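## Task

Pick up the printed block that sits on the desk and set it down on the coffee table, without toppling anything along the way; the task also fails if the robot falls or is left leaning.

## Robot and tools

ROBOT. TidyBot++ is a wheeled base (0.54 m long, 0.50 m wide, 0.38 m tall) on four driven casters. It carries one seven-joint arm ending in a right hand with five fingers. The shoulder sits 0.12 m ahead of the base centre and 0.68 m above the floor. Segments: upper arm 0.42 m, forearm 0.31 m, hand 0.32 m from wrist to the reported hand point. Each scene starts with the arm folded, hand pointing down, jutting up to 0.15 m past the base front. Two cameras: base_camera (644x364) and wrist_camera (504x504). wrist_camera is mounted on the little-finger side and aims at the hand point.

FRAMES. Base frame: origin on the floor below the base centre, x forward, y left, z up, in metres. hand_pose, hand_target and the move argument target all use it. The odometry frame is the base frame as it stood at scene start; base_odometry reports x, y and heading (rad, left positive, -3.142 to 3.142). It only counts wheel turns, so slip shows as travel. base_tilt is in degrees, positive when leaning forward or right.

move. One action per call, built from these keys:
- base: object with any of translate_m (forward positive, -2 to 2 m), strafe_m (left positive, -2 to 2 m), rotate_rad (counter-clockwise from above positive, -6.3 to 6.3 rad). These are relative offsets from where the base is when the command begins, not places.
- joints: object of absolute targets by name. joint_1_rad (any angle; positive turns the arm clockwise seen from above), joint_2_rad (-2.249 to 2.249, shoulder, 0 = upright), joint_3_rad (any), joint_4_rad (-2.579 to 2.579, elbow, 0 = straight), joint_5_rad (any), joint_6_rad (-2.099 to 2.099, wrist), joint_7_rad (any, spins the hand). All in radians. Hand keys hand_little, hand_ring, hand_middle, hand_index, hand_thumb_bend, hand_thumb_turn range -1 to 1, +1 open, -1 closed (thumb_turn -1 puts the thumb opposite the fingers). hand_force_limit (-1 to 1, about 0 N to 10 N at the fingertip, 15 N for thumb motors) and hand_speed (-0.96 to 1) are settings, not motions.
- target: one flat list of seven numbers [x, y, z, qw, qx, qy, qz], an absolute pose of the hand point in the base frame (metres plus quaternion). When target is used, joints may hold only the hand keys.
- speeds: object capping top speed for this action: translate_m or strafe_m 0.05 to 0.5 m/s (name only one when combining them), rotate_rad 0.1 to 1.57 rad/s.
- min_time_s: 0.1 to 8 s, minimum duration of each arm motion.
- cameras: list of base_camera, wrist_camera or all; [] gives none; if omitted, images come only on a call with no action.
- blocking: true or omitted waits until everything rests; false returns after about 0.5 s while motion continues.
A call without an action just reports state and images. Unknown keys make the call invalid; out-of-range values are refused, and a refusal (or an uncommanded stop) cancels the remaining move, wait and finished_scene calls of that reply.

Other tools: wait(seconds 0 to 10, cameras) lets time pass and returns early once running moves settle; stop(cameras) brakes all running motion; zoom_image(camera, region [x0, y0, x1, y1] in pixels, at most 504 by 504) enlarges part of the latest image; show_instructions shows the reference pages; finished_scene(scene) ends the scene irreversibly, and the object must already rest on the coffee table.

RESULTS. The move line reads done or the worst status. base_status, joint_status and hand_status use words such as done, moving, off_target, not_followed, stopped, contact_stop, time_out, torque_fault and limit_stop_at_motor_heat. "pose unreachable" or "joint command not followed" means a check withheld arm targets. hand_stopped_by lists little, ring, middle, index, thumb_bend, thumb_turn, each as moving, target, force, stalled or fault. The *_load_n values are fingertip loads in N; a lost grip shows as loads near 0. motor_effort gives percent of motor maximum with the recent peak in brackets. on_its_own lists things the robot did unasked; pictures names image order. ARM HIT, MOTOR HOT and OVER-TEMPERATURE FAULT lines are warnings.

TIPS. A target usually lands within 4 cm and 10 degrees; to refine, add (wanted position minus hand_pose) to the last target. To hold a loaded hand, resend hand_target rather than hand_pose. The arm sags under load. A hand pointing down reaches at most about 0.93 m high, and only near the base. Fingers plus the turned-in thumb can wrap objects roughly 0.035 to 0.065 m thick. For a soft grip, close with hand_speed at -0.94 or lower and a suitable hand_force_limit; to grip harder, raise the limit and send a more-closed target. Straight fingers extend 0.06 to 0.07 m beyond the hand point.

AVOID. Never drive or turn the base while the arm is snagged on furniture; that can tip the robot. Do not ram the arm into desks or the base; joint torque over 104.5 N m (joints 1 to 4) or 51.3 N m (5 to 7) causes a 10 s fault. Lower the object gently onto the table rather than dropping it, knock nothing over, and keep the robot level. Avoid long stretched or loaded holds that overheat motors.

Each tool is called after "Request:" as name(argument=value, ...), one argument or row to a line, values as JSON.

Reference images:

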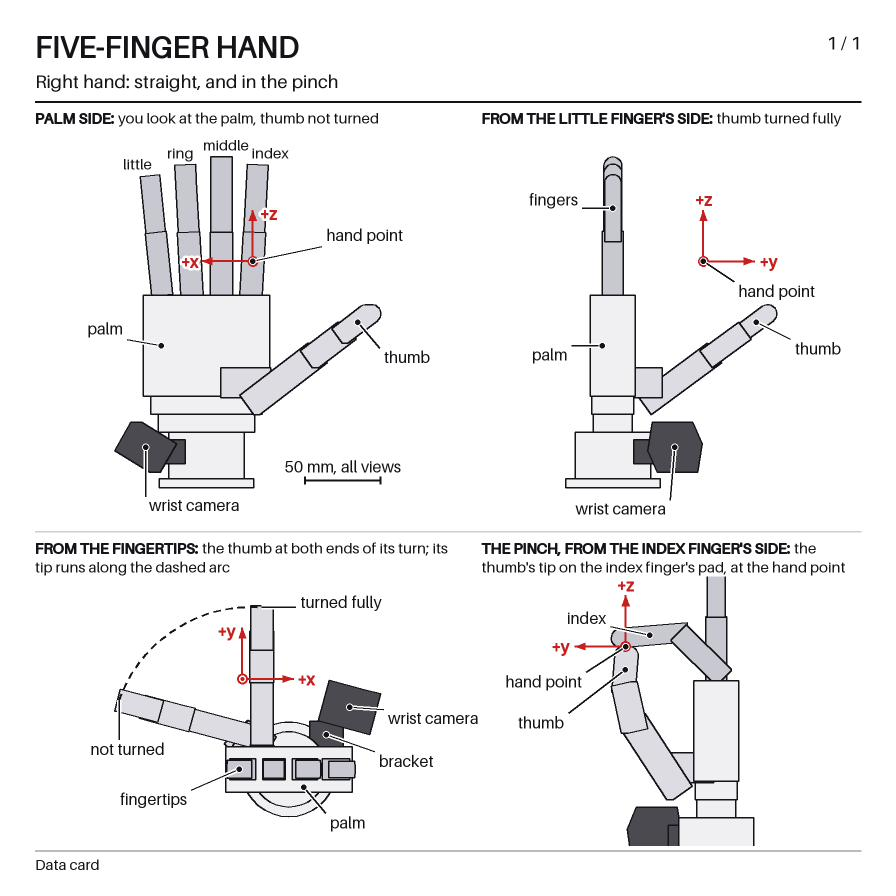

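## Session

Request:
move(
  joints={"joint_1_rad": 0, "joint_2_rad": -0.3, "joint_3_rad": 3.142, "joint_4_rad": -0.8, "joint_5_rad": 0, "joint_6_rad": -1.1, "joint_7_rad": -1.832, "hand_speed": 0.3},
  cameras=["all"],
)

Request:
move(
  base={"rotate_rad": 1.15},
  cameras=["all"],
)

Request:
move(
  base={"rotate_rad": 1.15},
  cameras=["all"],
)

Request:
move(
  base={"rotate_rad": 1.15},
  cameras=["all"],
)

Request:
move(
  base={"rotate_rad": 1.15},
  cameras=["all"],
)

Scene clock: 3.77 s.
move: done
base_odometry: x=+0.000 y=+0.000 heading=+0.000
base_tilt: forward=-0.8 right=+0.0
base_status: not commanded
joint_positions: joint_1_rad=-0.026 joint_2_rad=-0.314 joint_3_rad=+3.118 joint_4_rad=-0.820 joint_5_rad=+0.050 joint_6_rad=-1.042 joint_7_rad=+4.391 hand_little=+1.000 hand_ring=+1.000 hand_middle=+1.000 hand_index=+1.000 hand_thumb_turn=+1.000 hand_thumb_bend=+1.000 hand_force_limit=+0.000 hand_speed=+0.300
joint_status: all done
hand_stopped_by: target,target,target,target,target,target
little_load_n: 0.0
ring_load_n: 0.0
middle_load_n: 0.0
index_load_n: 0.0
thumb_bend_load_n: 0.0
thumb_turn_load_n: 0.0
motor_effort: joint_1_rad=+0(2) joint_2_rad=-1(7) joint_3_rad=+0(1) joint_4_rad=+10(17) joint_5_rad=+1(2) joint_6_rad=+8(8) joint_7_rad=+1(2)
hand_pose: x=+0.4639 y=-0.0400 z=+1.3178 quat_wxyz=(+0.105, -0.692, +0.099, -0.708) (m; base frame)
hand_target: x=+0.4660 y=-0.0490 z=+1.3049 quat_wxyz=(+0.091, -0.711, +0.094, -0.691) (m; base frame)
hand_status: not commanded
pictures: base_camera, wrist_camera

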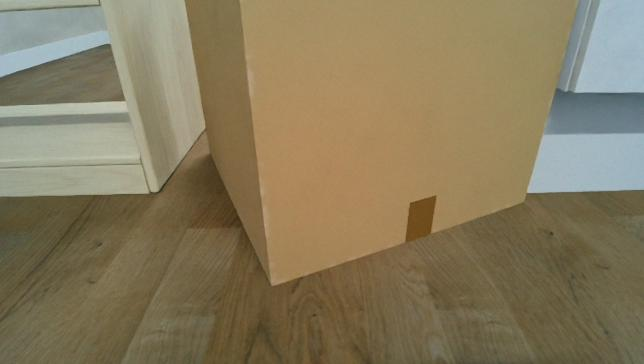

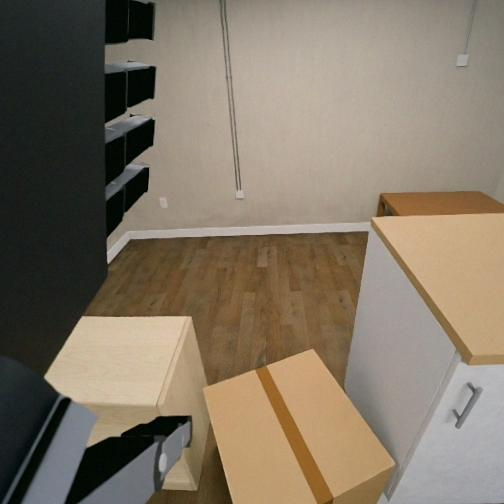

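Scene clock: 5.87 s.
move: done
base_odometry: x=+0.000 y=+0.000 heading=+1.149
base_tilt: forward=-0.8 right=+0.1
base_status: done
joint_positions: joint_1_rad=-0.025 joint_2_rad=-0.310 joint_3_rad=+3.124 joint_4_rad=-0.820 joint_5_rad=+0.050 joint_6_rad=-1.043 joint_7_rad=+4.393 hand_little=+1.000 hand_ring=+1.000 hand_middle=+1.000 hand_index=+1.000 hand_thumb_turn=+1.000 hand_thumb_bend=+1.000 hand_force_limit=+0.000 hand_speed=+0.300
joint_status: not commanded
hand_stopped_by: target,target,target,target,target,target
little_load_n: 0.0
ring_load_n: 0.0
middle_load_n: 0.0
index_load_n: 0.0
thumb_bend_load_n: 0.0
thumb_turn_load_n: 0.0
motor_effort: joint_1_rad=+0(1) joint_2_rad=-1(3) joint_3_rad=+0(1) joint_4_rad=+11(11) joint_5_rad=+0(2) joint_6_rad=+8(8) joint_7_rad=+0(1)
hand_pose: x=+0.4666 y=-0.0431 z=+1.3162 quat_wxyz=(+0.103, -0.693, +0.101, -0.706) (m; base frame)
hand_target: x=+0.4660 y=-0.0490 z=+1.3049 quat_wxyz=(+0.091, -0.711, +0.094, -0.691) (m; base frame)
hand_status: not commanded
pictures: base_camera, wrist_camera

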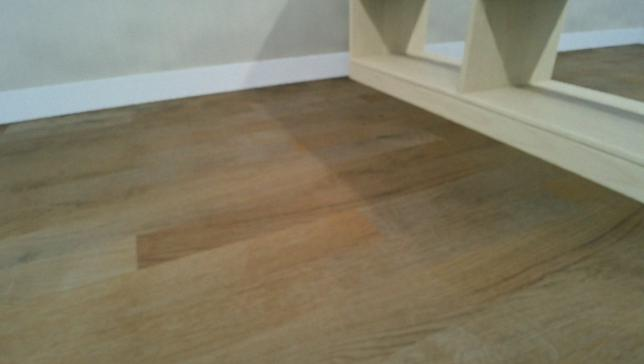

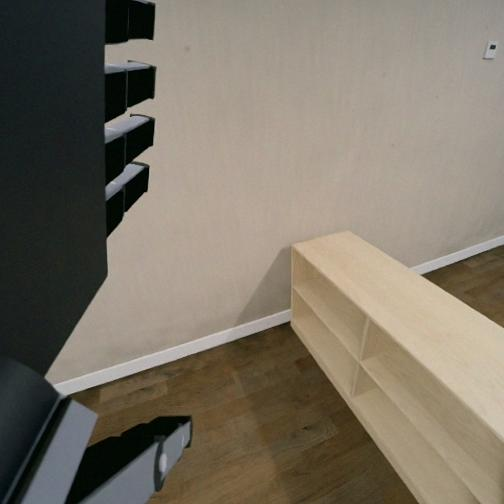

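Scene clock: 7.87 s.
move: done
base_odometry: x=+0.000 y=+0.000 heading=+2.298
base_tilt: forward=-0.8 right=+0.1
base_status: done
joint_positions: joint_1_rad=-0.025 joint_2_rad=-0.308 joint_3_rad=+3.125 joint_4_rad=-0.820 joint_5_rad=+0.050 joint_6_rad=-1.043 joint_7_rad=+4.393 hand_little=+1.000 hand_ring=+1.000 hand_middle=+1.000 hand_index=+1.000 hand_thumb_turn=+1.000 hand_thumb_bend=+1.000 hand_force_limit=+0.000 hand_speed=+0.300
joint_status: not commanded
hand_stopped_by: target,target,target,target,target,target
little_load_n: 0.0
ring_load_n: 0.0
middle_load_n: 0.0
index_load_n: 0.0
thumb_bend_load_n: 0.0
thumb_turn_load_n: 0.0
motor_effort: joint_1_rad=+0(1) joint_2_rad=-1(3) joint_3_rad=+0(1) joint_4_rad=+11(11) joint_5_rad=+1(1) joint_6_rad=+7(8) joint_7_rad=+1(1)
hand_pose: x=+0.4675 y=-0.0436 z=+1.3157 quat_wxyz=(+0.102, -0.693, +0.102, -0.706) (m; base frame)
hand_target: x=+0.4660 y=-0.0490 z=+1.3049 quat_wxyz=(+0.091, -0.711, +0.094, -0.691) (m; base frame)
hand_status: not commanded
pictures: base_camera, wrist_camera

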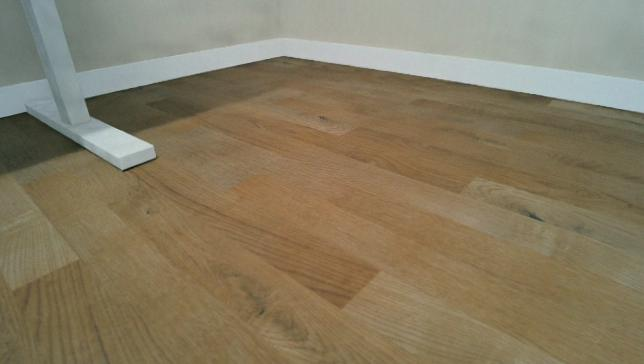

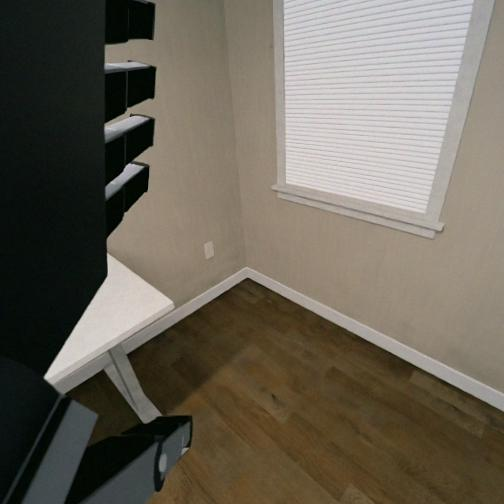

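Scene clock: 9.87 s.
move: done
base_odometry: x=+0.000 y=+0.000 heading=-2.836
base_tilt: forward=-0.8 right=+0.1
base_status: done
joint_positions: joint_1_rad=-0.025 joint_2_rad=-0.308 joint_3_rad=+3.125 joint_4_rad=-0.820 joint_5_rad=+0.050 joint_6_rad=-1.043 joint_7_rad=+4.393 hand_little=+1.000 hand_ring=+1.000 hand_middle=+1.000 hand_index=+1.000 hand_thumb_turn=+1.000 hand_thumb_bend=+1.000 hand_force_limit=+0.000 hand_speed=+0.300
joint_status: not commanded
hand_stopped_by: target,target,target,target,target,target
little_load_n: 0.0
ring_load_n: 0.0
middle_load_n: 0.0
index_load_n: 0.0
thumb_bend_load_n: 0.0
thumb_turn_load_n: 0.0
motor_effort: joint_1_rad=+0(2) joint_2_rad=+0(3) joint_3_rad=+0(1) joint_4_rad=+11(11) joint_5_rad=+0(1) joint_6_rad=+8(8) joint_7_rad=+1(1)
hand_pose: x=+0.4678 y=-0.0438 z=+1.3155 quat_wxyz=(+0.102, -0.694, +0.102, -0.706) (m; base frame)
hand_target: x=+0.4660 y=-0.0490 z=+1.3049 quat_wxyz=(+0.091, -0.711, +0.094, -0.691) (m; base frame)
hand_status: not commanded
pictures: base_camera, wrist_camera

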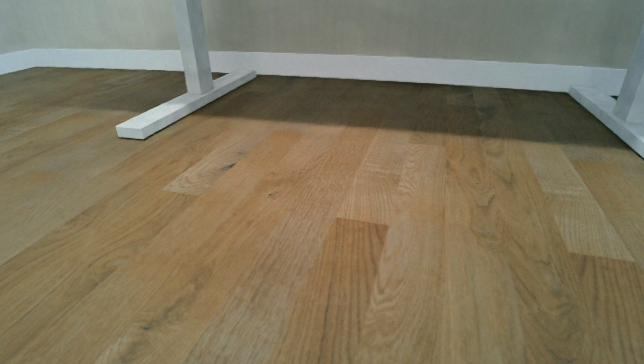

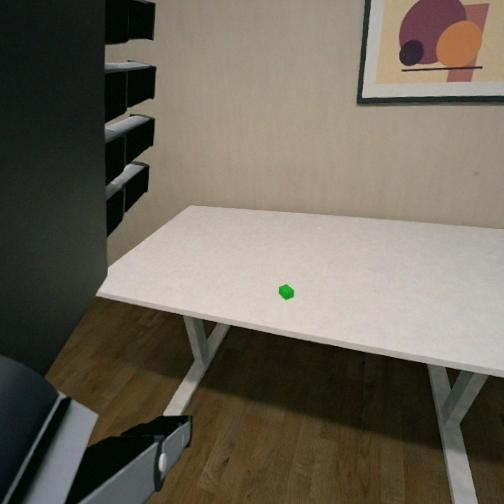

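Scene clock: 11.87 s.
move: done
base_odometry: x=+0.000 y=+0.000 heading=-1.687
base_tilt: forward=-0.7 right=+0.1
base_status: done
joint_positions: joint_1_rad=-0.025 joint_2_rad=-0.308 joint_3_rad=+3.126 joint_4_rad=-0.820 joint_5_rad=+0.050 joint_6_rad=-1.043 joint_7_rad=+4.393 hand_little=+1.000 hand_ring=+1.000 hand_middle=+1.000 hand_index=+1.000 hand_thumb_turn=+1.000 hand_thumb_bend=+1.000 hand_force_limit=+0.000 hand_speed=+0.300
joint_status: not commanded
hand_stopped_by: target,target,target,target,target,target
little_load_n: 0.0
ring_load_n: -0.5
middle_load_n: 0.0
index_load_n: 0.0
thumb_bend_load_n: 0.0
thumb_turn_load_n: 0.0
motor_effort: joint_1_rad=+0(1) joint_2_rad=-1(2) joint_3_rad=+0(1) joint_4_rad=+11(11) joint_5_rad=+0(1) joint_6_rad=+8(8) joint_7_rad=+0(1)
hand_pose: x=+0.4680 y=-0.0440 z=+1.3154 quat_wxyz=(+0.102, -0.694, +0.102, -0.706) (m; base frame)
hand_target: x=+0.4660 y=-0.0490 z=+1.3049 quat_wxyz=(+0.091, -0.711, +0.094, -0.691) (m; base frame)
hand_status: not commanded
pictures: base_camera, wrist_camera

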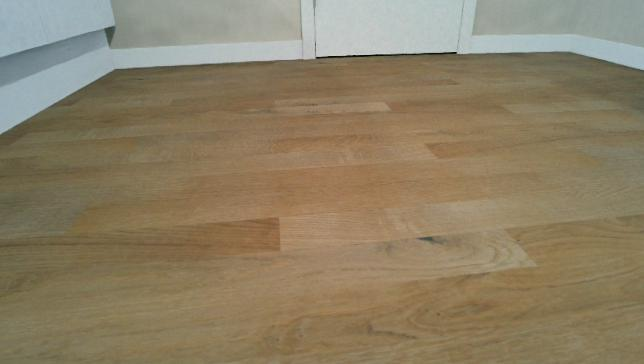

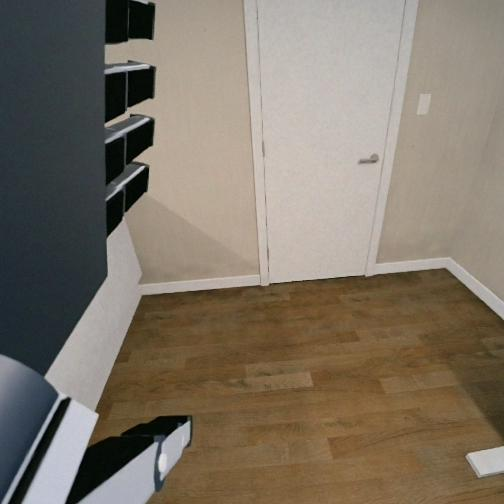

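Request:
move(
  base={"rotate_rad": 1.587},
  joints={"joint_6_rad": -1.4},
  cameras=["all"],
)

Scene clock: 29.37 s.
move: done
base_odometry: x=+0.000 y=+0.000 heading=-0.100
base_tilt: forward=-0.8 right=+0.1
base_status: done
joint_positions: joint_1_rad=-0.025 joint_2_rad=-0.306 joint_3_rad=+3.126 joint_4_rad=-0.815 joint_5_rad=+0.050 joint_6_rad=-1.353 joint_7_rad=+4.393 hand_little=+1.000 hand_ring=+1.000 hand_middle=+1.000 hand_index=+1.000 hand_thumb_turn=+1.000 hand_thumb_bend=+1.000 hand_force_limit=+0.000 hand_speed=+0.300
joint_status: all done
hand_stopped_by: target,target,target,target,target,target
little_load_n: 0.0
ring_load_n: 0.0
middle_load_n: 0.0
index_load_n: 0.0
thumb_bend_load_n: 0.0
thumb_turn_load_n: 0.0
motor_effort: joint_1_rad=-1(1) joint_2_rad=-2(3) joint_3_rad=+0(1) joint_4_rad=+10(12) joint_5_rad=+0(1) joint_6_rad=+7(9) joint_7_rad=+1(1)
hand_pose: x=+0.4396 y=-0.0469 z=+1.2204 quat_wxyz=(+0.082, -0.793, +0.120, -0.592) (m; base frame)
hand_target: x=+0.4355 y=-0.0490 z=+1.2126 quat_wxyz=(+0.076, -0.806, +0.106, -0.577) (m; base frame)
hand_status: not commanded
pictures: base_camera, wrist_camera

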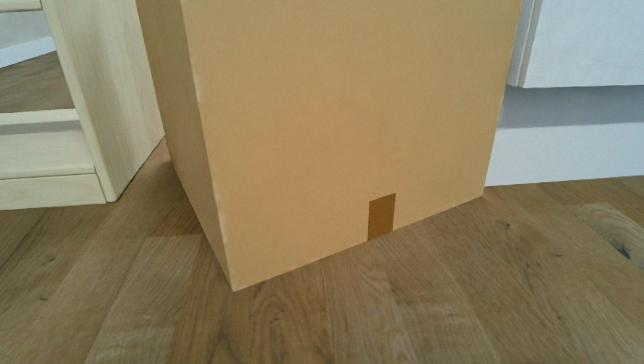

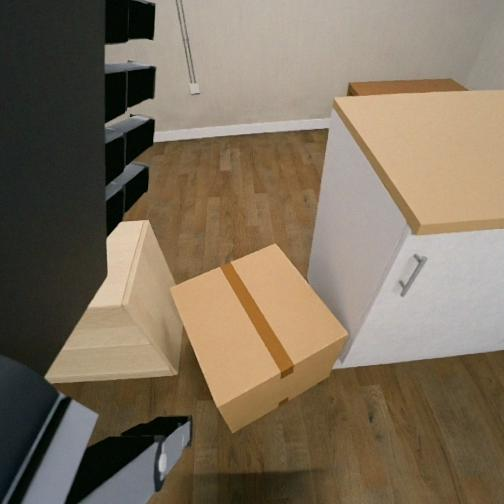

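Request:
move(
  base={"translate_m": 0.45},
  speeds={"translate_m": 0.12},
  cameras=["wrist_camera"],
)

Scene clock: 56.37 s.
move: done
base_odometry: x=+0.448 y=-0.045 heading=-0.099
base_tilt: forward=-0.7 right=+0.1
base_status: done
joint_positions: joint_1_rad=-0.025 joint_2_rad=-0.298 joint_3_rad=+3.126 joint_4_rad=-0.815 joint_5_rad=+0.050 joint_6_rad=-1.353 joint_7_rad=+4.393 hand_little=+1.000 hand_ring=+1.000 hand_middle=+1.000 hand_index=+1.000 hand_thumb_turn=+1.000 hand_thumb_bend=+1.000 hand_force_limit=+0.000 hand_speed=+0.300
joint_status: not commanded
hand_stopped_by: target,target,target,target,target,target
little_load_n: 0.0
ring_load_n: 0.0
middle_load_n: 0.0
index_load_n: 0.0
thumb_bend_load_n: 0.0
thumb_turn_load_n: 0.0
motor_effort: joint_1_rad=+0(1) joint_2_rad=-1(4) joint_3_rad=+0(1) joint_4_rad=+10(11) joint_5_rad=+0(1) joint_6_rad=+7(8) joint_7_rad=+1(1)
hand_pose: x=+0.4438 y=-0.0468 z=+1.2181 quat_wxyz=(+0.082, -0.795, +0.120, -0.589) (m; base frame)
hand_target: x=+0.4355 y=-0.0490 z=+1.2126 quat_wxyz=(+0.076, -0.806, +0.106, -0.577) (m; base frame)
hand_status: not commanded
pictures: wrist_camera

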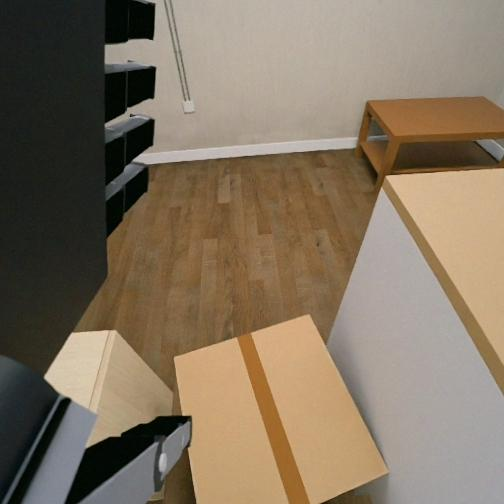

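Request:
move(
  base={"translate_m": 0.2},
  speeds={"translate_m": 0.1},
  cameras=["all"],
)

Scene clock: 63.03 s.
move: done
base_odometry: x=+0.647 y=-0.065 heading=-0.098
base_tilt: forward=-0.7 right=+0.1
base_status: done
joint_positions: joint_1_rad=-0.025 joint_2_rad=-0.298 joint_3_rad=+3.126 joint_4_rad=-0.815 joint_5_rad=+0.050 joint_6_rad=-1.353 joint_7_rad=+4.393 hand_little=+1.000 hand_ring=+1.000 hand_middle=+1.000 hand_index=+1.000 hand_thumb_turn=+1.000 hand_thumb_bend=+1.000 hand_force_limit=+0.000 hand_speed=+0.300
joint_status: not commanded
hand_stopped_by: target,target,target,target,target,target
little_load_n: 0.0
ring_load_n: 0.0
middle_load_n: 0.0
index_load_n: -0.5
thumb_bend_load_n: 0.0
thumb_turn_load_n: 0.0
motor_effort: joint_1_rad=+0(1) joint_2_rad=-1(3) joint_3_rad=+1(1) joint_4_rad=+11(11) joint_5_rad=+0(1) joint_6_rad=+7(8) joint_7_rad=+1(1)
hand_pose: x=+0.4438 y=-0.0468 z=+1.2181 quat_wxyz=(+0.082, -0.795, +0.120, -0.589) (m; base frame)
hand_target: x=+0.4355 y=-0.0490 z=+1.2126 quat_wxyz=(+0.076, -0.806, +0.106, -0.577) (m; base frame)
hand_status: not commanded
pictures: base_camera, wrist_camera

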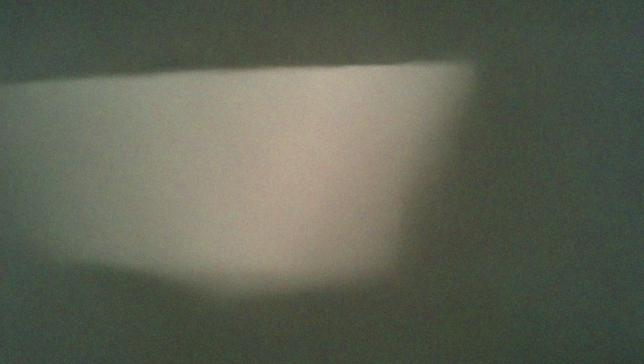

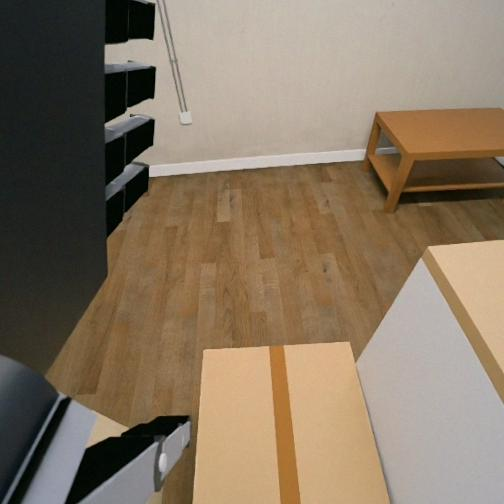

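Request:
move(
  base={"translate_m": 1.22},
  speeds={"translate_m": 0.22},
  cameras=["wrist_camera"],
)

Request:
move(
  base={"translate_m": -1.9},
  cameras=["all"],
)

Scene clock: 78.53 s.
move: done
base_odometry: x=+1.861 y=-0.184 heading=-0.097
base_tilt: forward=-0.8 right=+0.1
base_status: done
joint_positions: joint_1_rad=-0.025 joint_2_rad=-0.297 joint_3_rad=+3.126 joint_4_rad=-0.814 joint_5_rad=+0.050 joint_6_rad=-1.353 joint_7_rad=+4.393 hand_little=+1.000 hand_ring=+1.000 hand_middle=+1.000 hand_index=+1.000 hand_thumb_turn=+1.000 hand_thumb_bend=+1.000 hand_force_limit=+0.000 hand_speed=+0.300
joint_status: not commanded
hand_stopped_by: target,target,target,target,target,target
little_load_n: 0.0
ring_load_n: 0.0
middle_load_n: 0.0
index_load_n: 0.0
thumb_bend_load_n: 0.0
thumb_turn_load_n: 0.0
motor_effort: joint_1_rad=+0(2) joint_2_rad=-1(4) joint_3_rad=+0(1) joint_4_rad=+11(11) joint_5_rad=+1(1) joint_6_rad=+7(8) joint_7_rad=+1(1)
hand_pose: x=+0.4443 y=-0.0468 z=+1.2179 quat_wxyz=(+0.082, -0.795, +0.120, -0.588) (m; base frame)
hand_target: x=+0.4355 y=-0.0490 z=+1.2126 quat_wxyz=(+0.076, -0.806, +0.106, -0.577) (m; base frame)
hand_status: not commanded
pictures: wrist_camera

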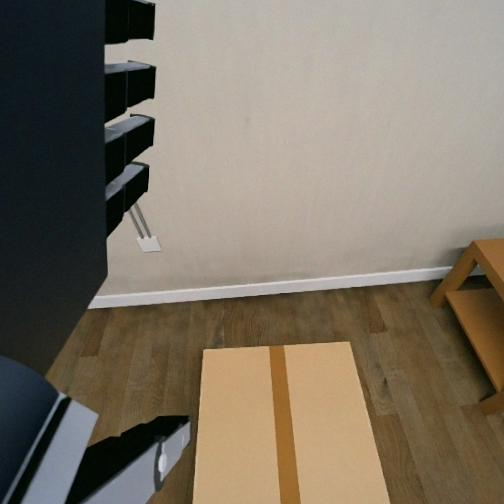

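Scene clock: 83.83 s.
move: done
base_odometry: x=-0.030 y=-0.001 heading=-0.096
base_tilt: forward=-0.8 right=+0.1
base_status: done
joint_positions: joint_1_rad=-0.025 joint_2_rad=-0.302 joint_3_rad=+3.126 joint_4_rad=-0.814 joint_5_rad=+0.050 joint_6_rad=-1.353 joint_7_rad=+4.393 hand_little=+1.000 hand_ring=+1.000 hand_middle=+1.000 hand_index=+1.000 hand_thumb_turn=+1.000 hand_thumb_bend=+1.000 hand_force_limit=+0.000 hand_speed=+0.300
joint_status: not commanded
hand_stopped_by: target,target,target,target,target,target
little_load_n: 0.0
ring_load_n: 0.0
middle_load_n: 0.0
index_load_n: 0.0
thumb_bend_load_n: 0.0
thumb_turn_load_n: 0.0
motor_effort: joint_1_rad=-1(1) joint_2_rad=-1(5) joint_3_rad=+0(2) joint_4_rad=+10(12) joint_5_rad=+1(1) joint_6_rad=+7(8) joint_7_rad=+0(1)
hand_pose: x=+0.4415 y=-0.0470 z=+1.2196 quat_wxyz=(+0.082, -0.794, +0.121, -0.590) (m; base frame)
hand_target: x=+0.4355 y=-0.0490 z=+1.2126 quat_wxyz=(+0.076, -0.806, +0.106, -0.577) (m; base frame)
hand_status: not commanded
pictures: base_camera, wrist_camera

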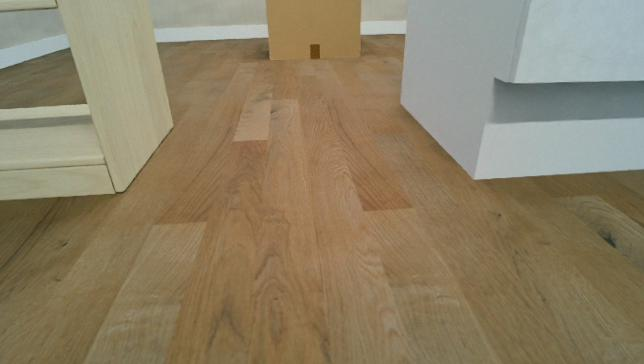

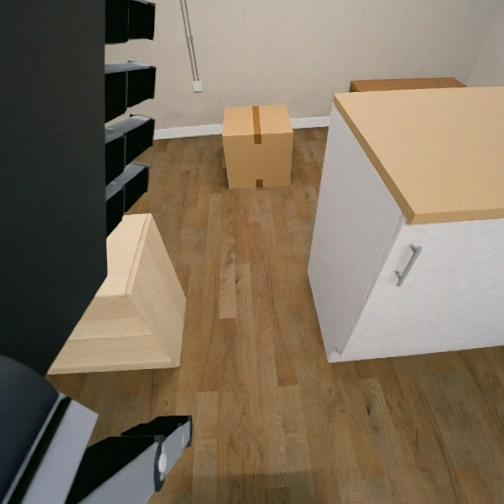

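Request:
move(
  base={"translate_m": -0.373, "strafe_m": -0.15, "rotate_rad": -3.014},
  joints={"hand_thumb_turn": -1},
  cameras=["wrist_camera"],
)

Scene clock: 118.87 s.
move: done
base_odometry: x=-0.416 y=-0.114 heading=-3.109
base_tilt: forward=-0.7 right=+0.1
base_status: done
joint_positions: joint_1_rad=-0.025 joint_2_rad=-0.296 joint_3_rad=+3.127 joint_4_rad=-0.814 joint_5_rad=+0.050 joint_6_rad=-1.353 joint_7_rad=+4.394 hand_little=+1.000 hand_ring=+1.000 hand_middle=+1.000 hand_index=+1.000 hand_thumb_turn=-1.000 hand_thumb_bend=+1.000 hand_force_limit=+0.000 hand_speed=+0.300
joint_status: all done
hand_stopped_by: target,target,target,target,target,target
little_load_n: 0.0
ring_load_n: 0.0
middle_load_n: 0.0
index_load_n: 0.0
thumb_bend_load_n: 0.0
thumb_turn_load_n: 0.5
motor_effort: joint_1_rad=+0(2) joint_2_rad=-2(5) joint_3_rad=+0(1) joint_4_rad=+11(12) joint_5_rad=+1(2) joint_6_rad=+7(8) joint_7_rad=+1(1)
hand_pose: x=+0.4451 y=-0.0475 z=+1.2175 quat_wxyz=(+0.081, -0.796, +0.121, -0.588) (m; base frame)
hand_target: x=+0.4355 y=-0.0490 z=+1.2126 quat_wxyz=(+0.076, -0.806, +0.106, -0.577) (m; base frame)
hand_status: not commanded
pictures: wrist_camera

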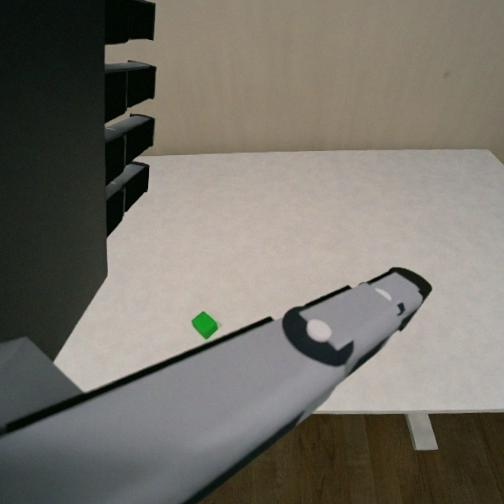

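Request:
zoom_image(
  camera="wrist_camera",
  region=[165, 285, 245, 365],
)

Scaled by 6.300 from the camera's 504x504 image, which has a finer 720x720 frame.

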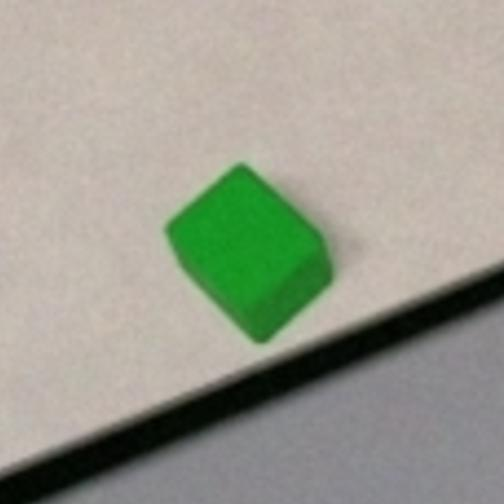

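Request:
move(
  target=[0.58, 0.04, 1.05, 0.179, -0.356, 0.819, -0.412],
  joints={"hand_thumb_bend": 0.5},
  min_time_s=3,
)

Request:
move(
  target=[0.645, 0.05, 0.92, 0.179, -0.356, 0.819, -0.412],
  min_time_s=2,
  cameras=["wrist_camera"],
)

Scene clock: 180.70 s.
move: done
base_odometry: x=-0.416 y=-0.114 heading=-3.109
base_tilt: forward=-0.8 right=+0.1
base_status: not commanded
joint_positions: joint_1_rad=-0.544 joint_2_rad=+0.177 joint_3_rad=+3.157 joint_4_rad=-0.737 joint_5_rad=+0.806 joint_6_rad=-1.712 joint_7_rad=+2.327 hand_little=+1.000 hand_ring=+1.000 hand_middle=+1.000 hand_index=+1.000 hand_thumb_turn=-1.000 hand_thumb_bend=+0.500 hand_force_limit=+0.000 hand_speed=+0.300
joint_status: all done
hand_stopped_by: target,target,target,target,target,target
little_load_n: 0.0
ring_load_n: 0.0
middle_load_n: 0.0
index_load_n: 0.0
thumb_bend_load_n: 0.0
thumb_turn_load_n: 0.0
motor_effort: joint_1_rad=+0(1) joint_2_rad=-17(19) joint_3_rad=+0(1) joint_4_rad=+12(13) joint_5_rad=+4(5) joint_6_rad=+4(7) joint_7_rad=+0(1)
hand_pose: x=+0.5860 y=+0.0634 z=+1.0384 quat_wxyz=(+0.192, -0.411, +0.803, -0.387) (m; base frame)
hand_target: x=+0.5800 y=+0.0400 z=+1.0500 quat_wxyz=(+0.179, -0.356, +0.819, -0.412) (m; base frame)
hand_status: done (0.027 m and 7.3 deg from the pose sent, 0.232 m and 100.5 deg at the start)
pictures: none

Scene clock: 183.00 s.
move: done
base_odometry: x=-0.416 y=-0.114 heading=-3.109
base_tilt: forward=-0.8 right=+0.1
base_status: not commanded
joint_positions: joint_1_rad=-0.485 joint_2_rad=+0.178 joint_3_rad=+3.135 joint_4_rad=-1.154 joint_5_rad=+0.806 joint_6_rad=-1.494 joint_7_rad=+2.001 hand_little=+1.000 hand_ring=+1.000 hand_middle=+1.000 hand_index=+1.000 hand_thumb_turn=-1.000 hand_thumb_bend=+0.500 hand_force_limit=+0.000 hand_speed=+0.300
joint_status: not commanded
hand_stopped_by: target,target,target,target,target,target
little_load_n: 0.0
ring_load_n: 0.0
middle_load_n: 0.0
index_load_n: 0.0
thumb_bend_load_n: 0.0
thumb_turn_load_n: 0.0
motor_effort: joint_1_rad=+0(1) joint_2_rad=-19(20) joint_3_rad=+0(1) joint_4_rad=+14(15) joint_5_rad=+5(6) joint_6_rad=+3(4) joint_7_rad=+1(1)
hand_pose: x=+0.6210 y=+0.0605 z=+0.9132 quat_wxyz=(+0.157, -0.376, +0.828, -0.386) (m; base frame)
hand_target: x=+0.6450 y=+0.0500 z=+0.9200 quat_wxyz=(+0.179, -0.356, +0.819, -0.412) (m; base frame)
hand_status: done (0.027 m and 4.7 deg from the pose sent, 0.133 m and 7.3 deg at the start)
pictures: wrist_camera

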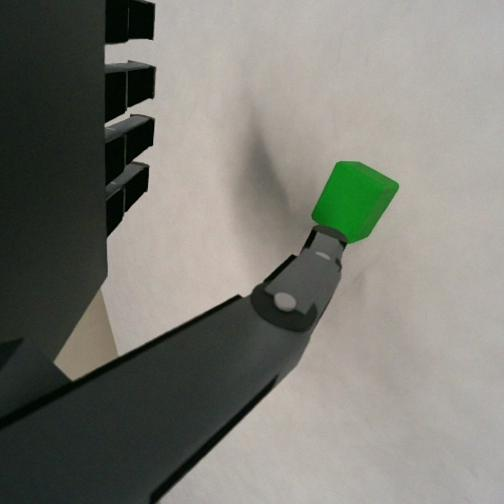

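Request:
zoom_image(
  camera="wrist_camera",
  region=[290, 140, 420, 270],
)

Scaled by 3.877 from the camera's 504x504 image, which has a finer 720x720 frame.

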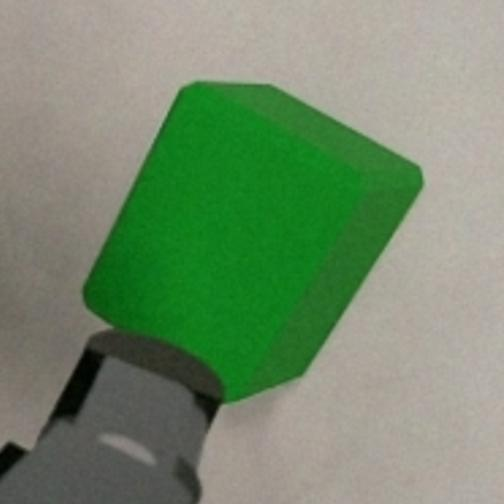

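Request:
move(
  target=[0.661, 0.04, 0.875, 0.187, -0.306, 0.796, -0.488],
  min_time_s=2,
  cameras=["wrist_camera"],
)

Request:
zoom_image(
  camera="wrist_camera",
  region=[250, 120, 450, 320],
)

Scene clock: 268.93 s.
move: done
base_odometry: x=-0.416 y=-0.114 heading=-3.109
base_tilt: forward=-0.7 right=+0.0
base_status: not commanded
joint_positions: joint_1_rad=-0.509 joint_2_rad=+0.203 joint_3_rad=+3.135 joint_4_rad=-1.386 joint_5_rad=+1.010 joint_6_rad=-1.437 joint_7_rad=+1.664 hand_little=+1.000 hand_ring=+1.000 hand_middle=+1.000 hand_index=+1.000 hand_thumb_turn=-1.000 hand_thumb_bend=+0.500 hand_force_limit=+0.000 hand_speed=+0.300
joint_status: not commanded
hand_stopped_by: target,target,target,target,target,target
little_load_n: 0.0
ring_load_n: 0.0
middle_load_n: 0.0
index_load_n: 0.0
thumb_bend_load_n: 0.0
thumb_turn_load_n: 0.0
motor_effort: joint_1_rad=+0(1) joint_2_rad=-20(21) joint_3_rad=+0(1) joint_4_rad=+14(15) joint_5_rad=+6(7) joint_6_rad=+1(3) joint_7_rad=+0(1)
hand_pose: x=+0.6365 y=+0.0251 z=+0.8651 quat_wxyz=(+0.150, -0.297, +0.823, -0.461) (m; base frame)
hand_target: x=+0.6610 y=+0.0400 z=+0.8750 quat_wxyz=(+0.187, -0.306, +0.796, -0.488) (m; base frame)
hand_status: done (0.030 m and 6.2 deg from the pose sent, 0.059 m and 15.1 deg at the start)
pictures: wrist_camera

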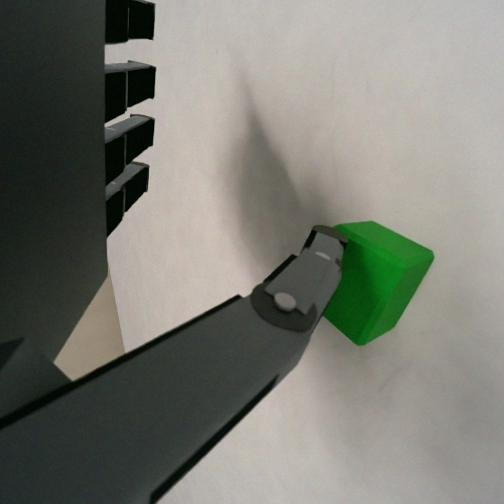

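Scaled by 2.520 from the camera's 504x504 image, which has a finer 720x720 frame.

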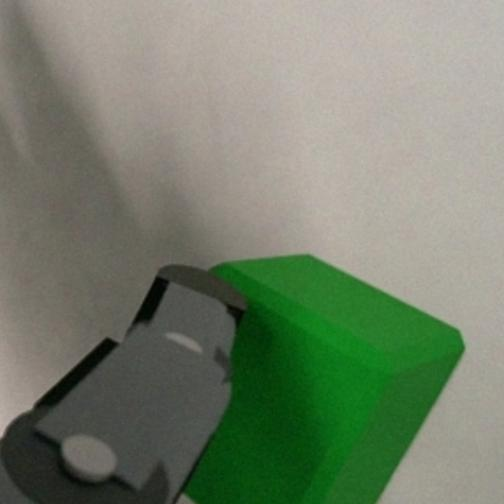

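Request:
move(
  target=[0.662, 0.063, 0.88, 0.187, -0.306, 0.796, -0.488],
  min_time_s=1.5,
  cameras=["wrist_camera"],
)

Request:
zoom_image(
  camera="wrist_camera",
  region=[250, 120, 450, 320],
)

Scene clock: 293.33 s.
move: done
base_odometry: x=-0.416 y=-0.114 heading=-3.109
base_tilt: forward=-0.8 right=+0.1
base_status: not commanded
joint_positions: joint_1_rad=-0.571 joint_2_rad=+0.232 joint_3_rad=+3.135 joint_4_rad=-1.372 joint_5_rad=+1.012 joint_6_rad=-1.437 joint_7_rad=+1.663 hand_little=+1.000 hand_ring=+1.000 hand_middle=+1.000 hand_index=+1.000 hand_thumb_turn=-1.000 hand_thumb_bend=+0.500 hand_force_limit=+0.000 hand_speed=+0.300
joint_status: not commanded
hand_stopped_by: target,target,target,target,target,target
little_load_n: 0.0
ring_load_n: 0.0
middle_load_n: 0.0
index_load_n: 0.0
thumb_bend_load_n: 0.0
thumb_turn_load_n: -0.5
motor_effort: joint_1_rad=+0(1) joint_2_rad=-20(21) joint_3_rad=+0(1) joint_4_rad=+14(14) joint_5_rad=+6(7) joint_6_rad=+1(1) joint_7_rad=+0(1)
hand_pose: x=+0.6414 y=+0.0615 z=+0.8577 quat_wxyz=(+0.159, -0.325, +0.812, -0.458) (m; base frame)
hand_target: x=+0.6620 y=+0.0630 z=+0.8800 quat_wxyz=(+0.187, -0.306, +0.796, -0.488) (m; base frame)
hand_status: done (0.030 m and 5.6 deg from the pose sent, 0.048 m and 6.2 deg at the start)
pictures: wrist_camera

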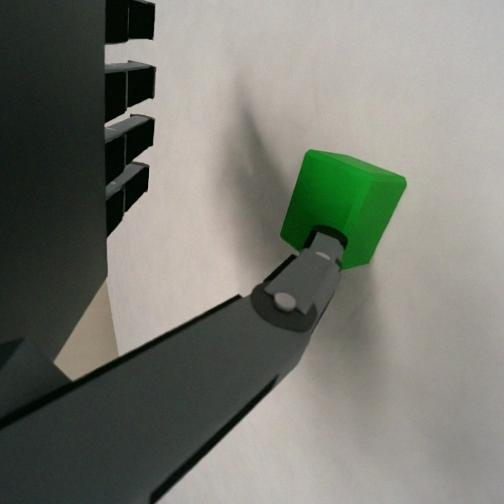

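Scaled by 2.520 from the camera's 504x504 image, which has a finer 720x720 frame.

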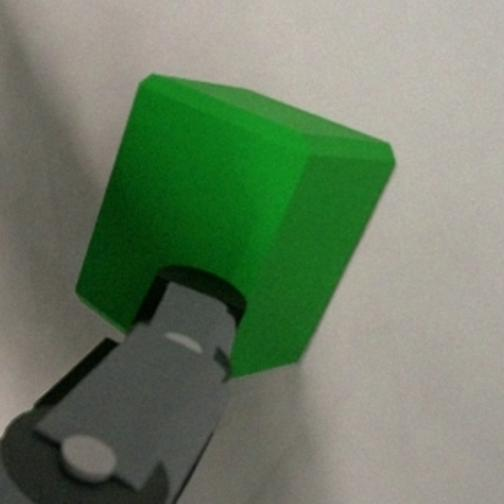

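Request:
move(
  target=[0.655, 0.062, 0.868, 0.187, -0.306, 0.796, -0.488],
  min_time_s=1.5,
  cameras=["wrist_camera"],
)

Request:
zoom_image(
  camera="wrist_camera",
  region=[230, 120, 430, 320],
)

Scene clock: 341.60 s.
move: done
base_odometry: x=-0.416 y=-0.114 heading=-3.109
base_tilt: forward=-0.8 right=+0.1
base_status: not commanded
joint_positions: joint_1_rad=-0.571 joint_2_rad=+0.232 joint_3_rad=+3.135 joint_4_rad=-1.379 joint_5_rad=+1.020 joint_6_rad=-1.437 joint_7_rad=+1.623 hand_little=+1.000 hand_ring=+1.000 hand_middle=+1.000 hand_index=+1.000 hand_thumb_turn=-1.000 hand_thumb_bend=+0.500 hand_force_limit=+0.000 hand_speed=+0.300
joint_status: not commanded
hand_stopped_by: target,target,target,target,target,target
little_load_n: 0.0
ring_load_n: 0.0
middle_load_n: 0.0
index_load_n: 0.0
thumb_bend_load_n: 0.0
thumb_turn_load_n: 0.0
motor_effort: joint_1_rad=+0(1) joint_2_rad=-19(21) joint_3_rad=+0(1) joint_4_rad=+13(14) joint_5_rad=+6(7) joint_6_rad=+0(1) joint_7_rad=+1(1)
hand_pose: x=+0.6434 y=+0.0605 z=+0.8580 quat_wxyz=(+0.166, -0.310, +0.816, -0.458) (m; base frame)
hand_target: x=+0.6550 y=+0.0620 z=+0.8680 quat_wxyz=(+0.187, -0.306, +0.796, -0.488) (m; base frame)
hand_status: done (0.015 m and 4.8 deg from the pose sent, 0.017 m and 5.6 deg at the start)
pictures: wrist_camera

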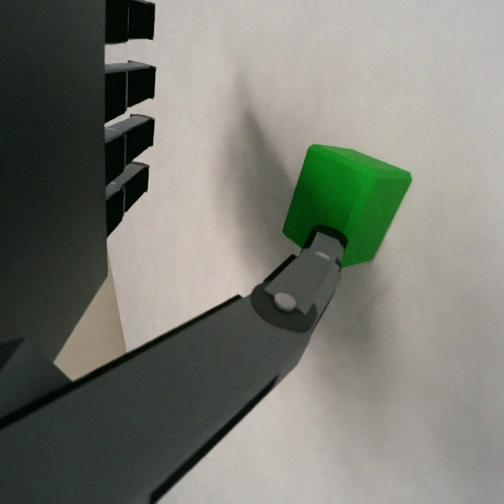

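Scaled by 2.520 from the camera's 504x504 image, which has a finer 720x720 frame.

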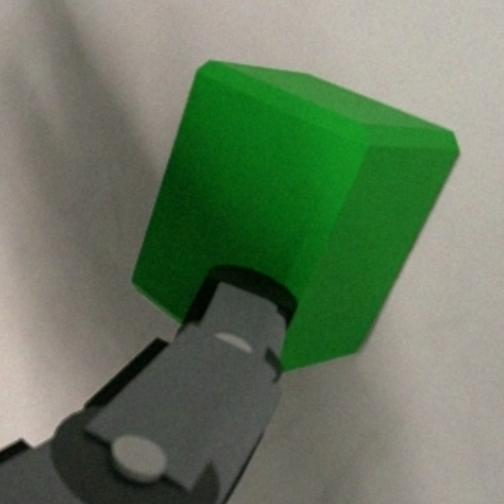

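Request:
move(
  target=[0.648, 0.061, 0.852, 0.187, -0.306, 0.796, -0.488],
  min_time_s=1.5,
  cameras=["wrist_camera"],
)

Request:
zoom_image(
  camera="wrist_camera",
  region=[230, 120, 430, 320],
)

Scene clock: 351.47 s.
move: done
base_odometry: x=-0.416 y=-0.114 heading=-3.109
base_tilt: forward=-0.8 right=+0.0
base_status: not commanded
joint_positions: joint_1_rad=-0.571 joint_2_rad=+0.225 joint_3_rad=+3.117 joint_4_rad=-1.417 joint_5_rad=+1.066 joint_6_rad=-1.437 joint_7_rad=+1.560 hand_little=+1.000 hand_ring=+1.000 hand_middle=+1.000 hand_index=+1.000 hand_thumb_turn=-1.000 hand_thumb_bend=+0.499 hand_force_limit=+0.000 hand_speed=+0.300
joint_status: not commanded
hand_stopped_by: target,target,target,target,target,target
little_load_n: 0.0
ring_load_n: 0.0
middle_load_n: 0.0
index_load_n: 0.0
thumb_bend_load_n: -3.0
thumb_turn_load_n: 3.5
motor_effort: joint_1_rad=+2(2) joint_2_rad=-16(20) joint_3_rad=+1(2) joint_4_rad=+8(13) joint_5_rad=+1(6) joint_6_rad=-2(2) joint_7_rad=+1(2)
hand_pose: x=+0.6434 y=+0.0574 z=+0.8584 quat_wxyz=(+0.176, -0.298, +0.811, -0.472) (m; base frame)
hand_target: x=+0.6480 y=+0.0610 z=+0.8520 quat_wxyz=(+0.187, -0.306, +0.796, -0.488) (m; base frame)
hand_status: done (0.009 m and 2.9 deg from the pose sent, 0.008 m and 4.8 deg at the start)
pictures: wrist_camera

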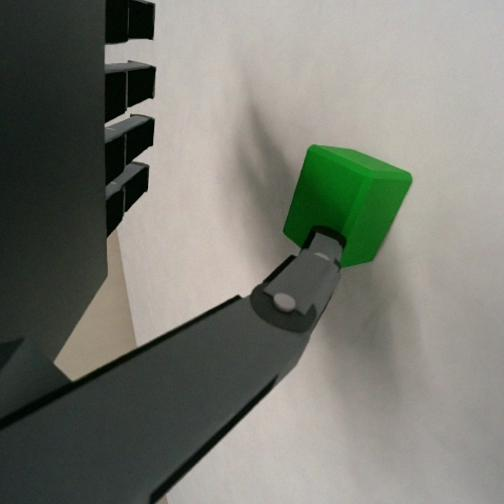

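Scaled by 2.520 from the camera's 504x504 image, which has a finer 720x720 frame.

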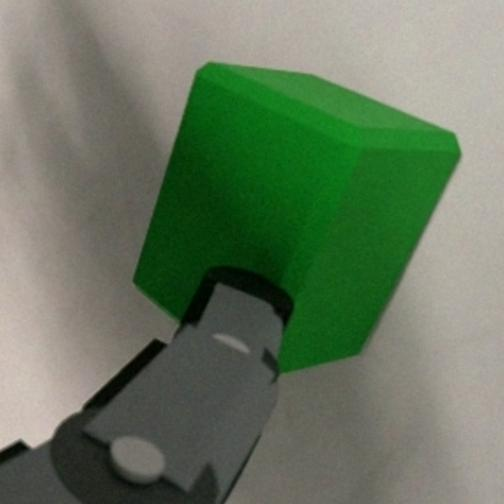

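Request:
move(
  target=[0.64, 0.066, 0.89, 0.187, -0.306, 0.796, -0.488],
  min_time_s=1.5,
  cameras=["wrist_camera"],
)

Request:
zoom_image(
  camera="wrist_camera",
  region=[230, 120, 430, 320],
)

Scene clock: 398.60 s.
move: done
base_odometry: x=-0.416 y=-0.114 heading=-3.109
base_tilt: forward=-0.7 right=+0.0
base_status: not commanded
joint_positions: joint_1_rad=-0.571 joint_2_rad=+0.225 joint_3_rad=+3.116 joint_4_rad=-1.392 joint_5_rad=+1.066 joint_6_rad=-1.438 joint_7_rad=+1.561 hand_little=+1.000 hand_ring=+1.000 hand_middle=+1.000 hand_index=+1.000 hand_thumb_turn=-1.000 hand_thumb_bend=+0.500 hand_force_limit=+0.000 hand_speed=+0.300
joint_status: not commanded
hand_stopped_by: target,target,target,target,target,target
little_load_n: 0.0
ring_load_n: 0.0
middle_load_n: 0.0
index_load_n: 0.0
thumb_bend_load_n: 0.0
thumb_turn_load_n: 0.0
motor_effort: joint_1_rad=+0(2) joint_2_rad=-21(21) joint_3_rad=+0(2) joint_4_rad=+14(14) joint_5_rad=+6(7) joint_6_rad=+1(2) joint_7_rad=+0(2)
hand_pose: x=+0.6479 y=+0.0606 z=+0.8680 quat_wxyz=(+0.186, -0.292, +0.812, -0.469) (m; base frame)
hand_target: x=+0.6400 y=+0.0660 z=+0.8900 quat_wxyz=(+0.187, -0.306, +0.796, -0.488) (m; base frame)
hand_status: done (0.024 m and 3.3 deg from the pose sent, 0.033 m and 2.9 deg at the start)
pictures: wrist_camera

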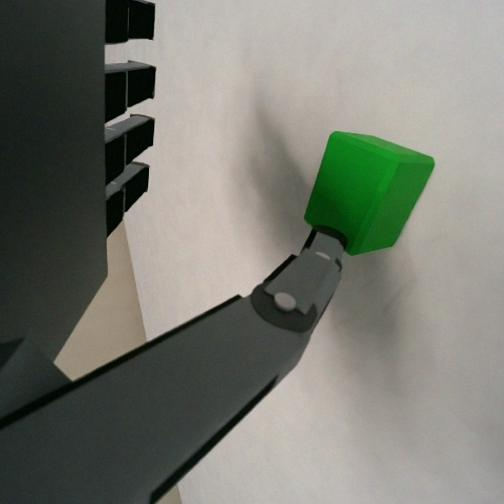

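Scaled by 2.520 from the camera's 504x504 image, which has a finer 720x720 frame.

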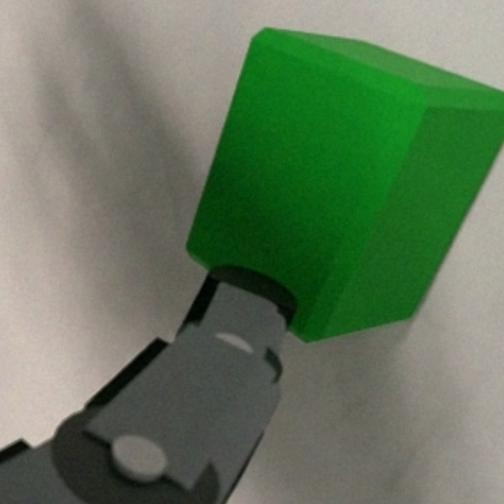

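Request:
move(
  target=[0.615, 0.066, 0.885, 0.187, -0.306, 0.796, -0.488],
  min_time_s=1.5,
  cameras=["wrist_camera"],
)

Request:
zoom_image(
  camera="wrist_camera",
  region=[230, 120, 430, 320],
)

Scene clock: 410.47 s.
move: done
base_odometry: x=-0.416 y=-0.114 heading=-3.109
base_tilt: forward=-0.8 right=+0.1
base_status: not commanded
joint_positions: joint_1_rad=-0.571 joint_2_rad=+0.201 joint_3_rad=+3.051 joint_4_rad=-1.421 joint_5_rad=+1.066 joint_6_rad=-1.464 joint_7_rad=+1.561 hand_little=+1.000 hand_ring=+1.000 hand_middle=+1.000 hand_index=+1.000 hand_thumb_turn=-1.000 hand_thumb_bend=+0.500 hand_force_limit=+0.000 hand_speed=+0.300
joint_status: not commanded
hand_stopped_by: target,target,target,target,target,target
little_load_n: 0.0
ring_load_n: 0.0
middle_load_n: -0.5
index_load_n: 0.0
thumb_bend_load_n: 0.0
thumb_turn_load_n: 0.0
motor_effort: joint_1_rad=-1(1) joint_2_rad=-20(21) joint_3_rad=+0(1) joint_4_rad=+14(14) joint_5_rad=+6(7) joint_6_rad=+0(1) joint_7_rad=+1(1)
hand_pose: x=+0.6296 y=+0.0792 z=+0.8650 quat_wxyz=(+0.187, -0.314, +0.808, -0.463) (m; base frame)
hand_target: x=+0.6150 y=+0.0660 z=+0.8850 quat_wxyz=(+0.187, -0.306, +0.796, -0.488) (m; base frame)
hand_status: done (0.028 m and 3.3 deg from the pose sent, 0.037 m and 3.3 deg at the start)
pictures: wrist_camera

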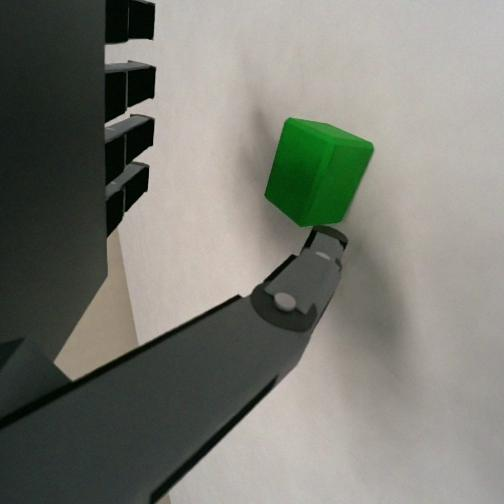

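Scaled by 2.520 from the camera's 504x504 image, which has a finer 720x720 frame.

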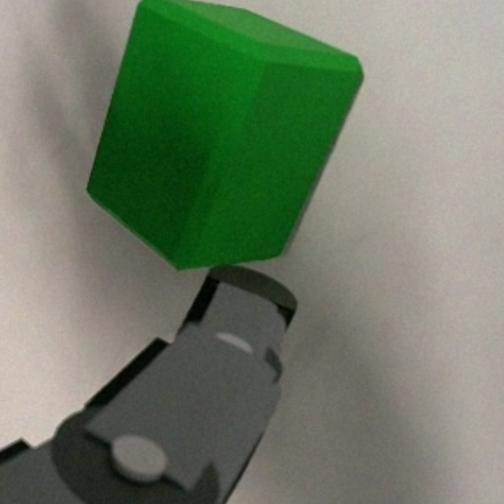

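Request:
move(
  target=[0.614, 0.047, 0.872, 0.187, -0.306, 0.796, -0.488],
  min_time_s=1.5,
  cameras=["wrist_camera"],
)

Request:
zoom_image(
  camera="wrist_camera",
  region=[230, 120, 430, 320],
)

Scene clock: 442.37 s.
move: done
base_odometry: x=-0.416 y=-0.114 heading=-3.109
base_tilt: forward=-0.8 right=+0.1
base_status: not commanded
joint_positions: joint_1_rad=-0.544 joint_2_rad=+0.174 joint_3_rad=+3.030 joint_4_rad=-1.494 joint_5_rad=+1.066 joint_6_rad=-1.464 joint_7_rad=+1.560 hand_little=+1.000 hand_ring=+1.000 hand_middle=+1.000 hand_index=+1.000 hand_thumb_turn=-1.000 hand_thumb_bend=+0.500 hand_force_limit=+0.000 hand_speed=+0.300
joint_status: not commanded
hand_stopped_by: target,target,target,target,target,target
little_load_n: 0.0
ring_load_n: 0.0
middle_load_n: 0.0
index_load_n: 0.0
thumb_bend_load_n: 0.0
thumb_turn_load_n: 0.0
motor_effort: joint_1_rad=+0(1) joint_2_rad=-19(20) joint_3_rad=+0(1) joint_4_rad=+14(14) joint_5_rad=+6(7) joint_6_rad=+0(1) joint_7_rad=+0(1)
hand_pose: x=+0.6123 y=+0.0626 z=+0.8498 quat_wxyz=(+0.167, -0.323, +0.805, -0.468) (m; base frame)
hand_target: x=+0.6140 y=+0.0470 z=+0.8720 quat_wxyz=(+0.187, -0.306, +0.796, -0.488) (m; base frame)
hand_status: done (0.027 m and 3.9 deg from the pose sent, 0.036 m and 3.3 deg at the start)
pictures: wrist_camera

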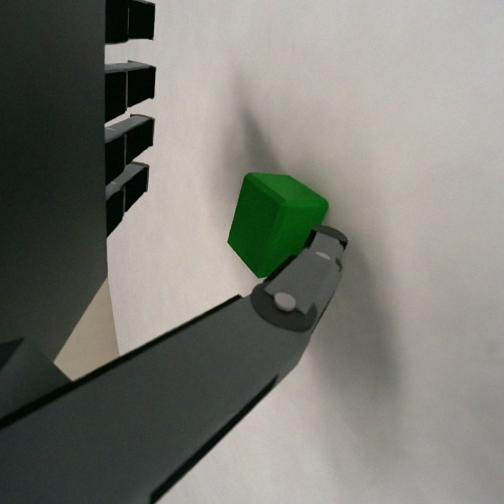

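Scaled by 2.520 from the camera's 504x504 image, which has a finer 720x720 frame.

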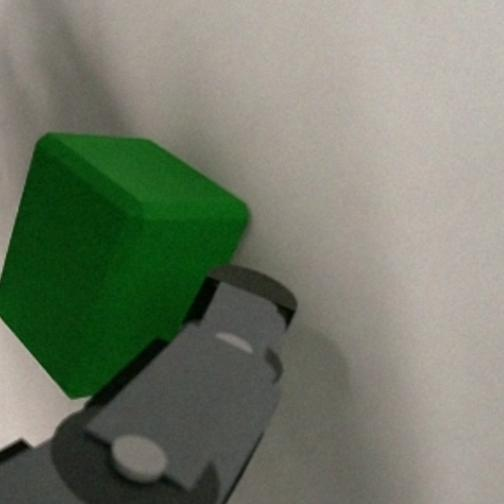

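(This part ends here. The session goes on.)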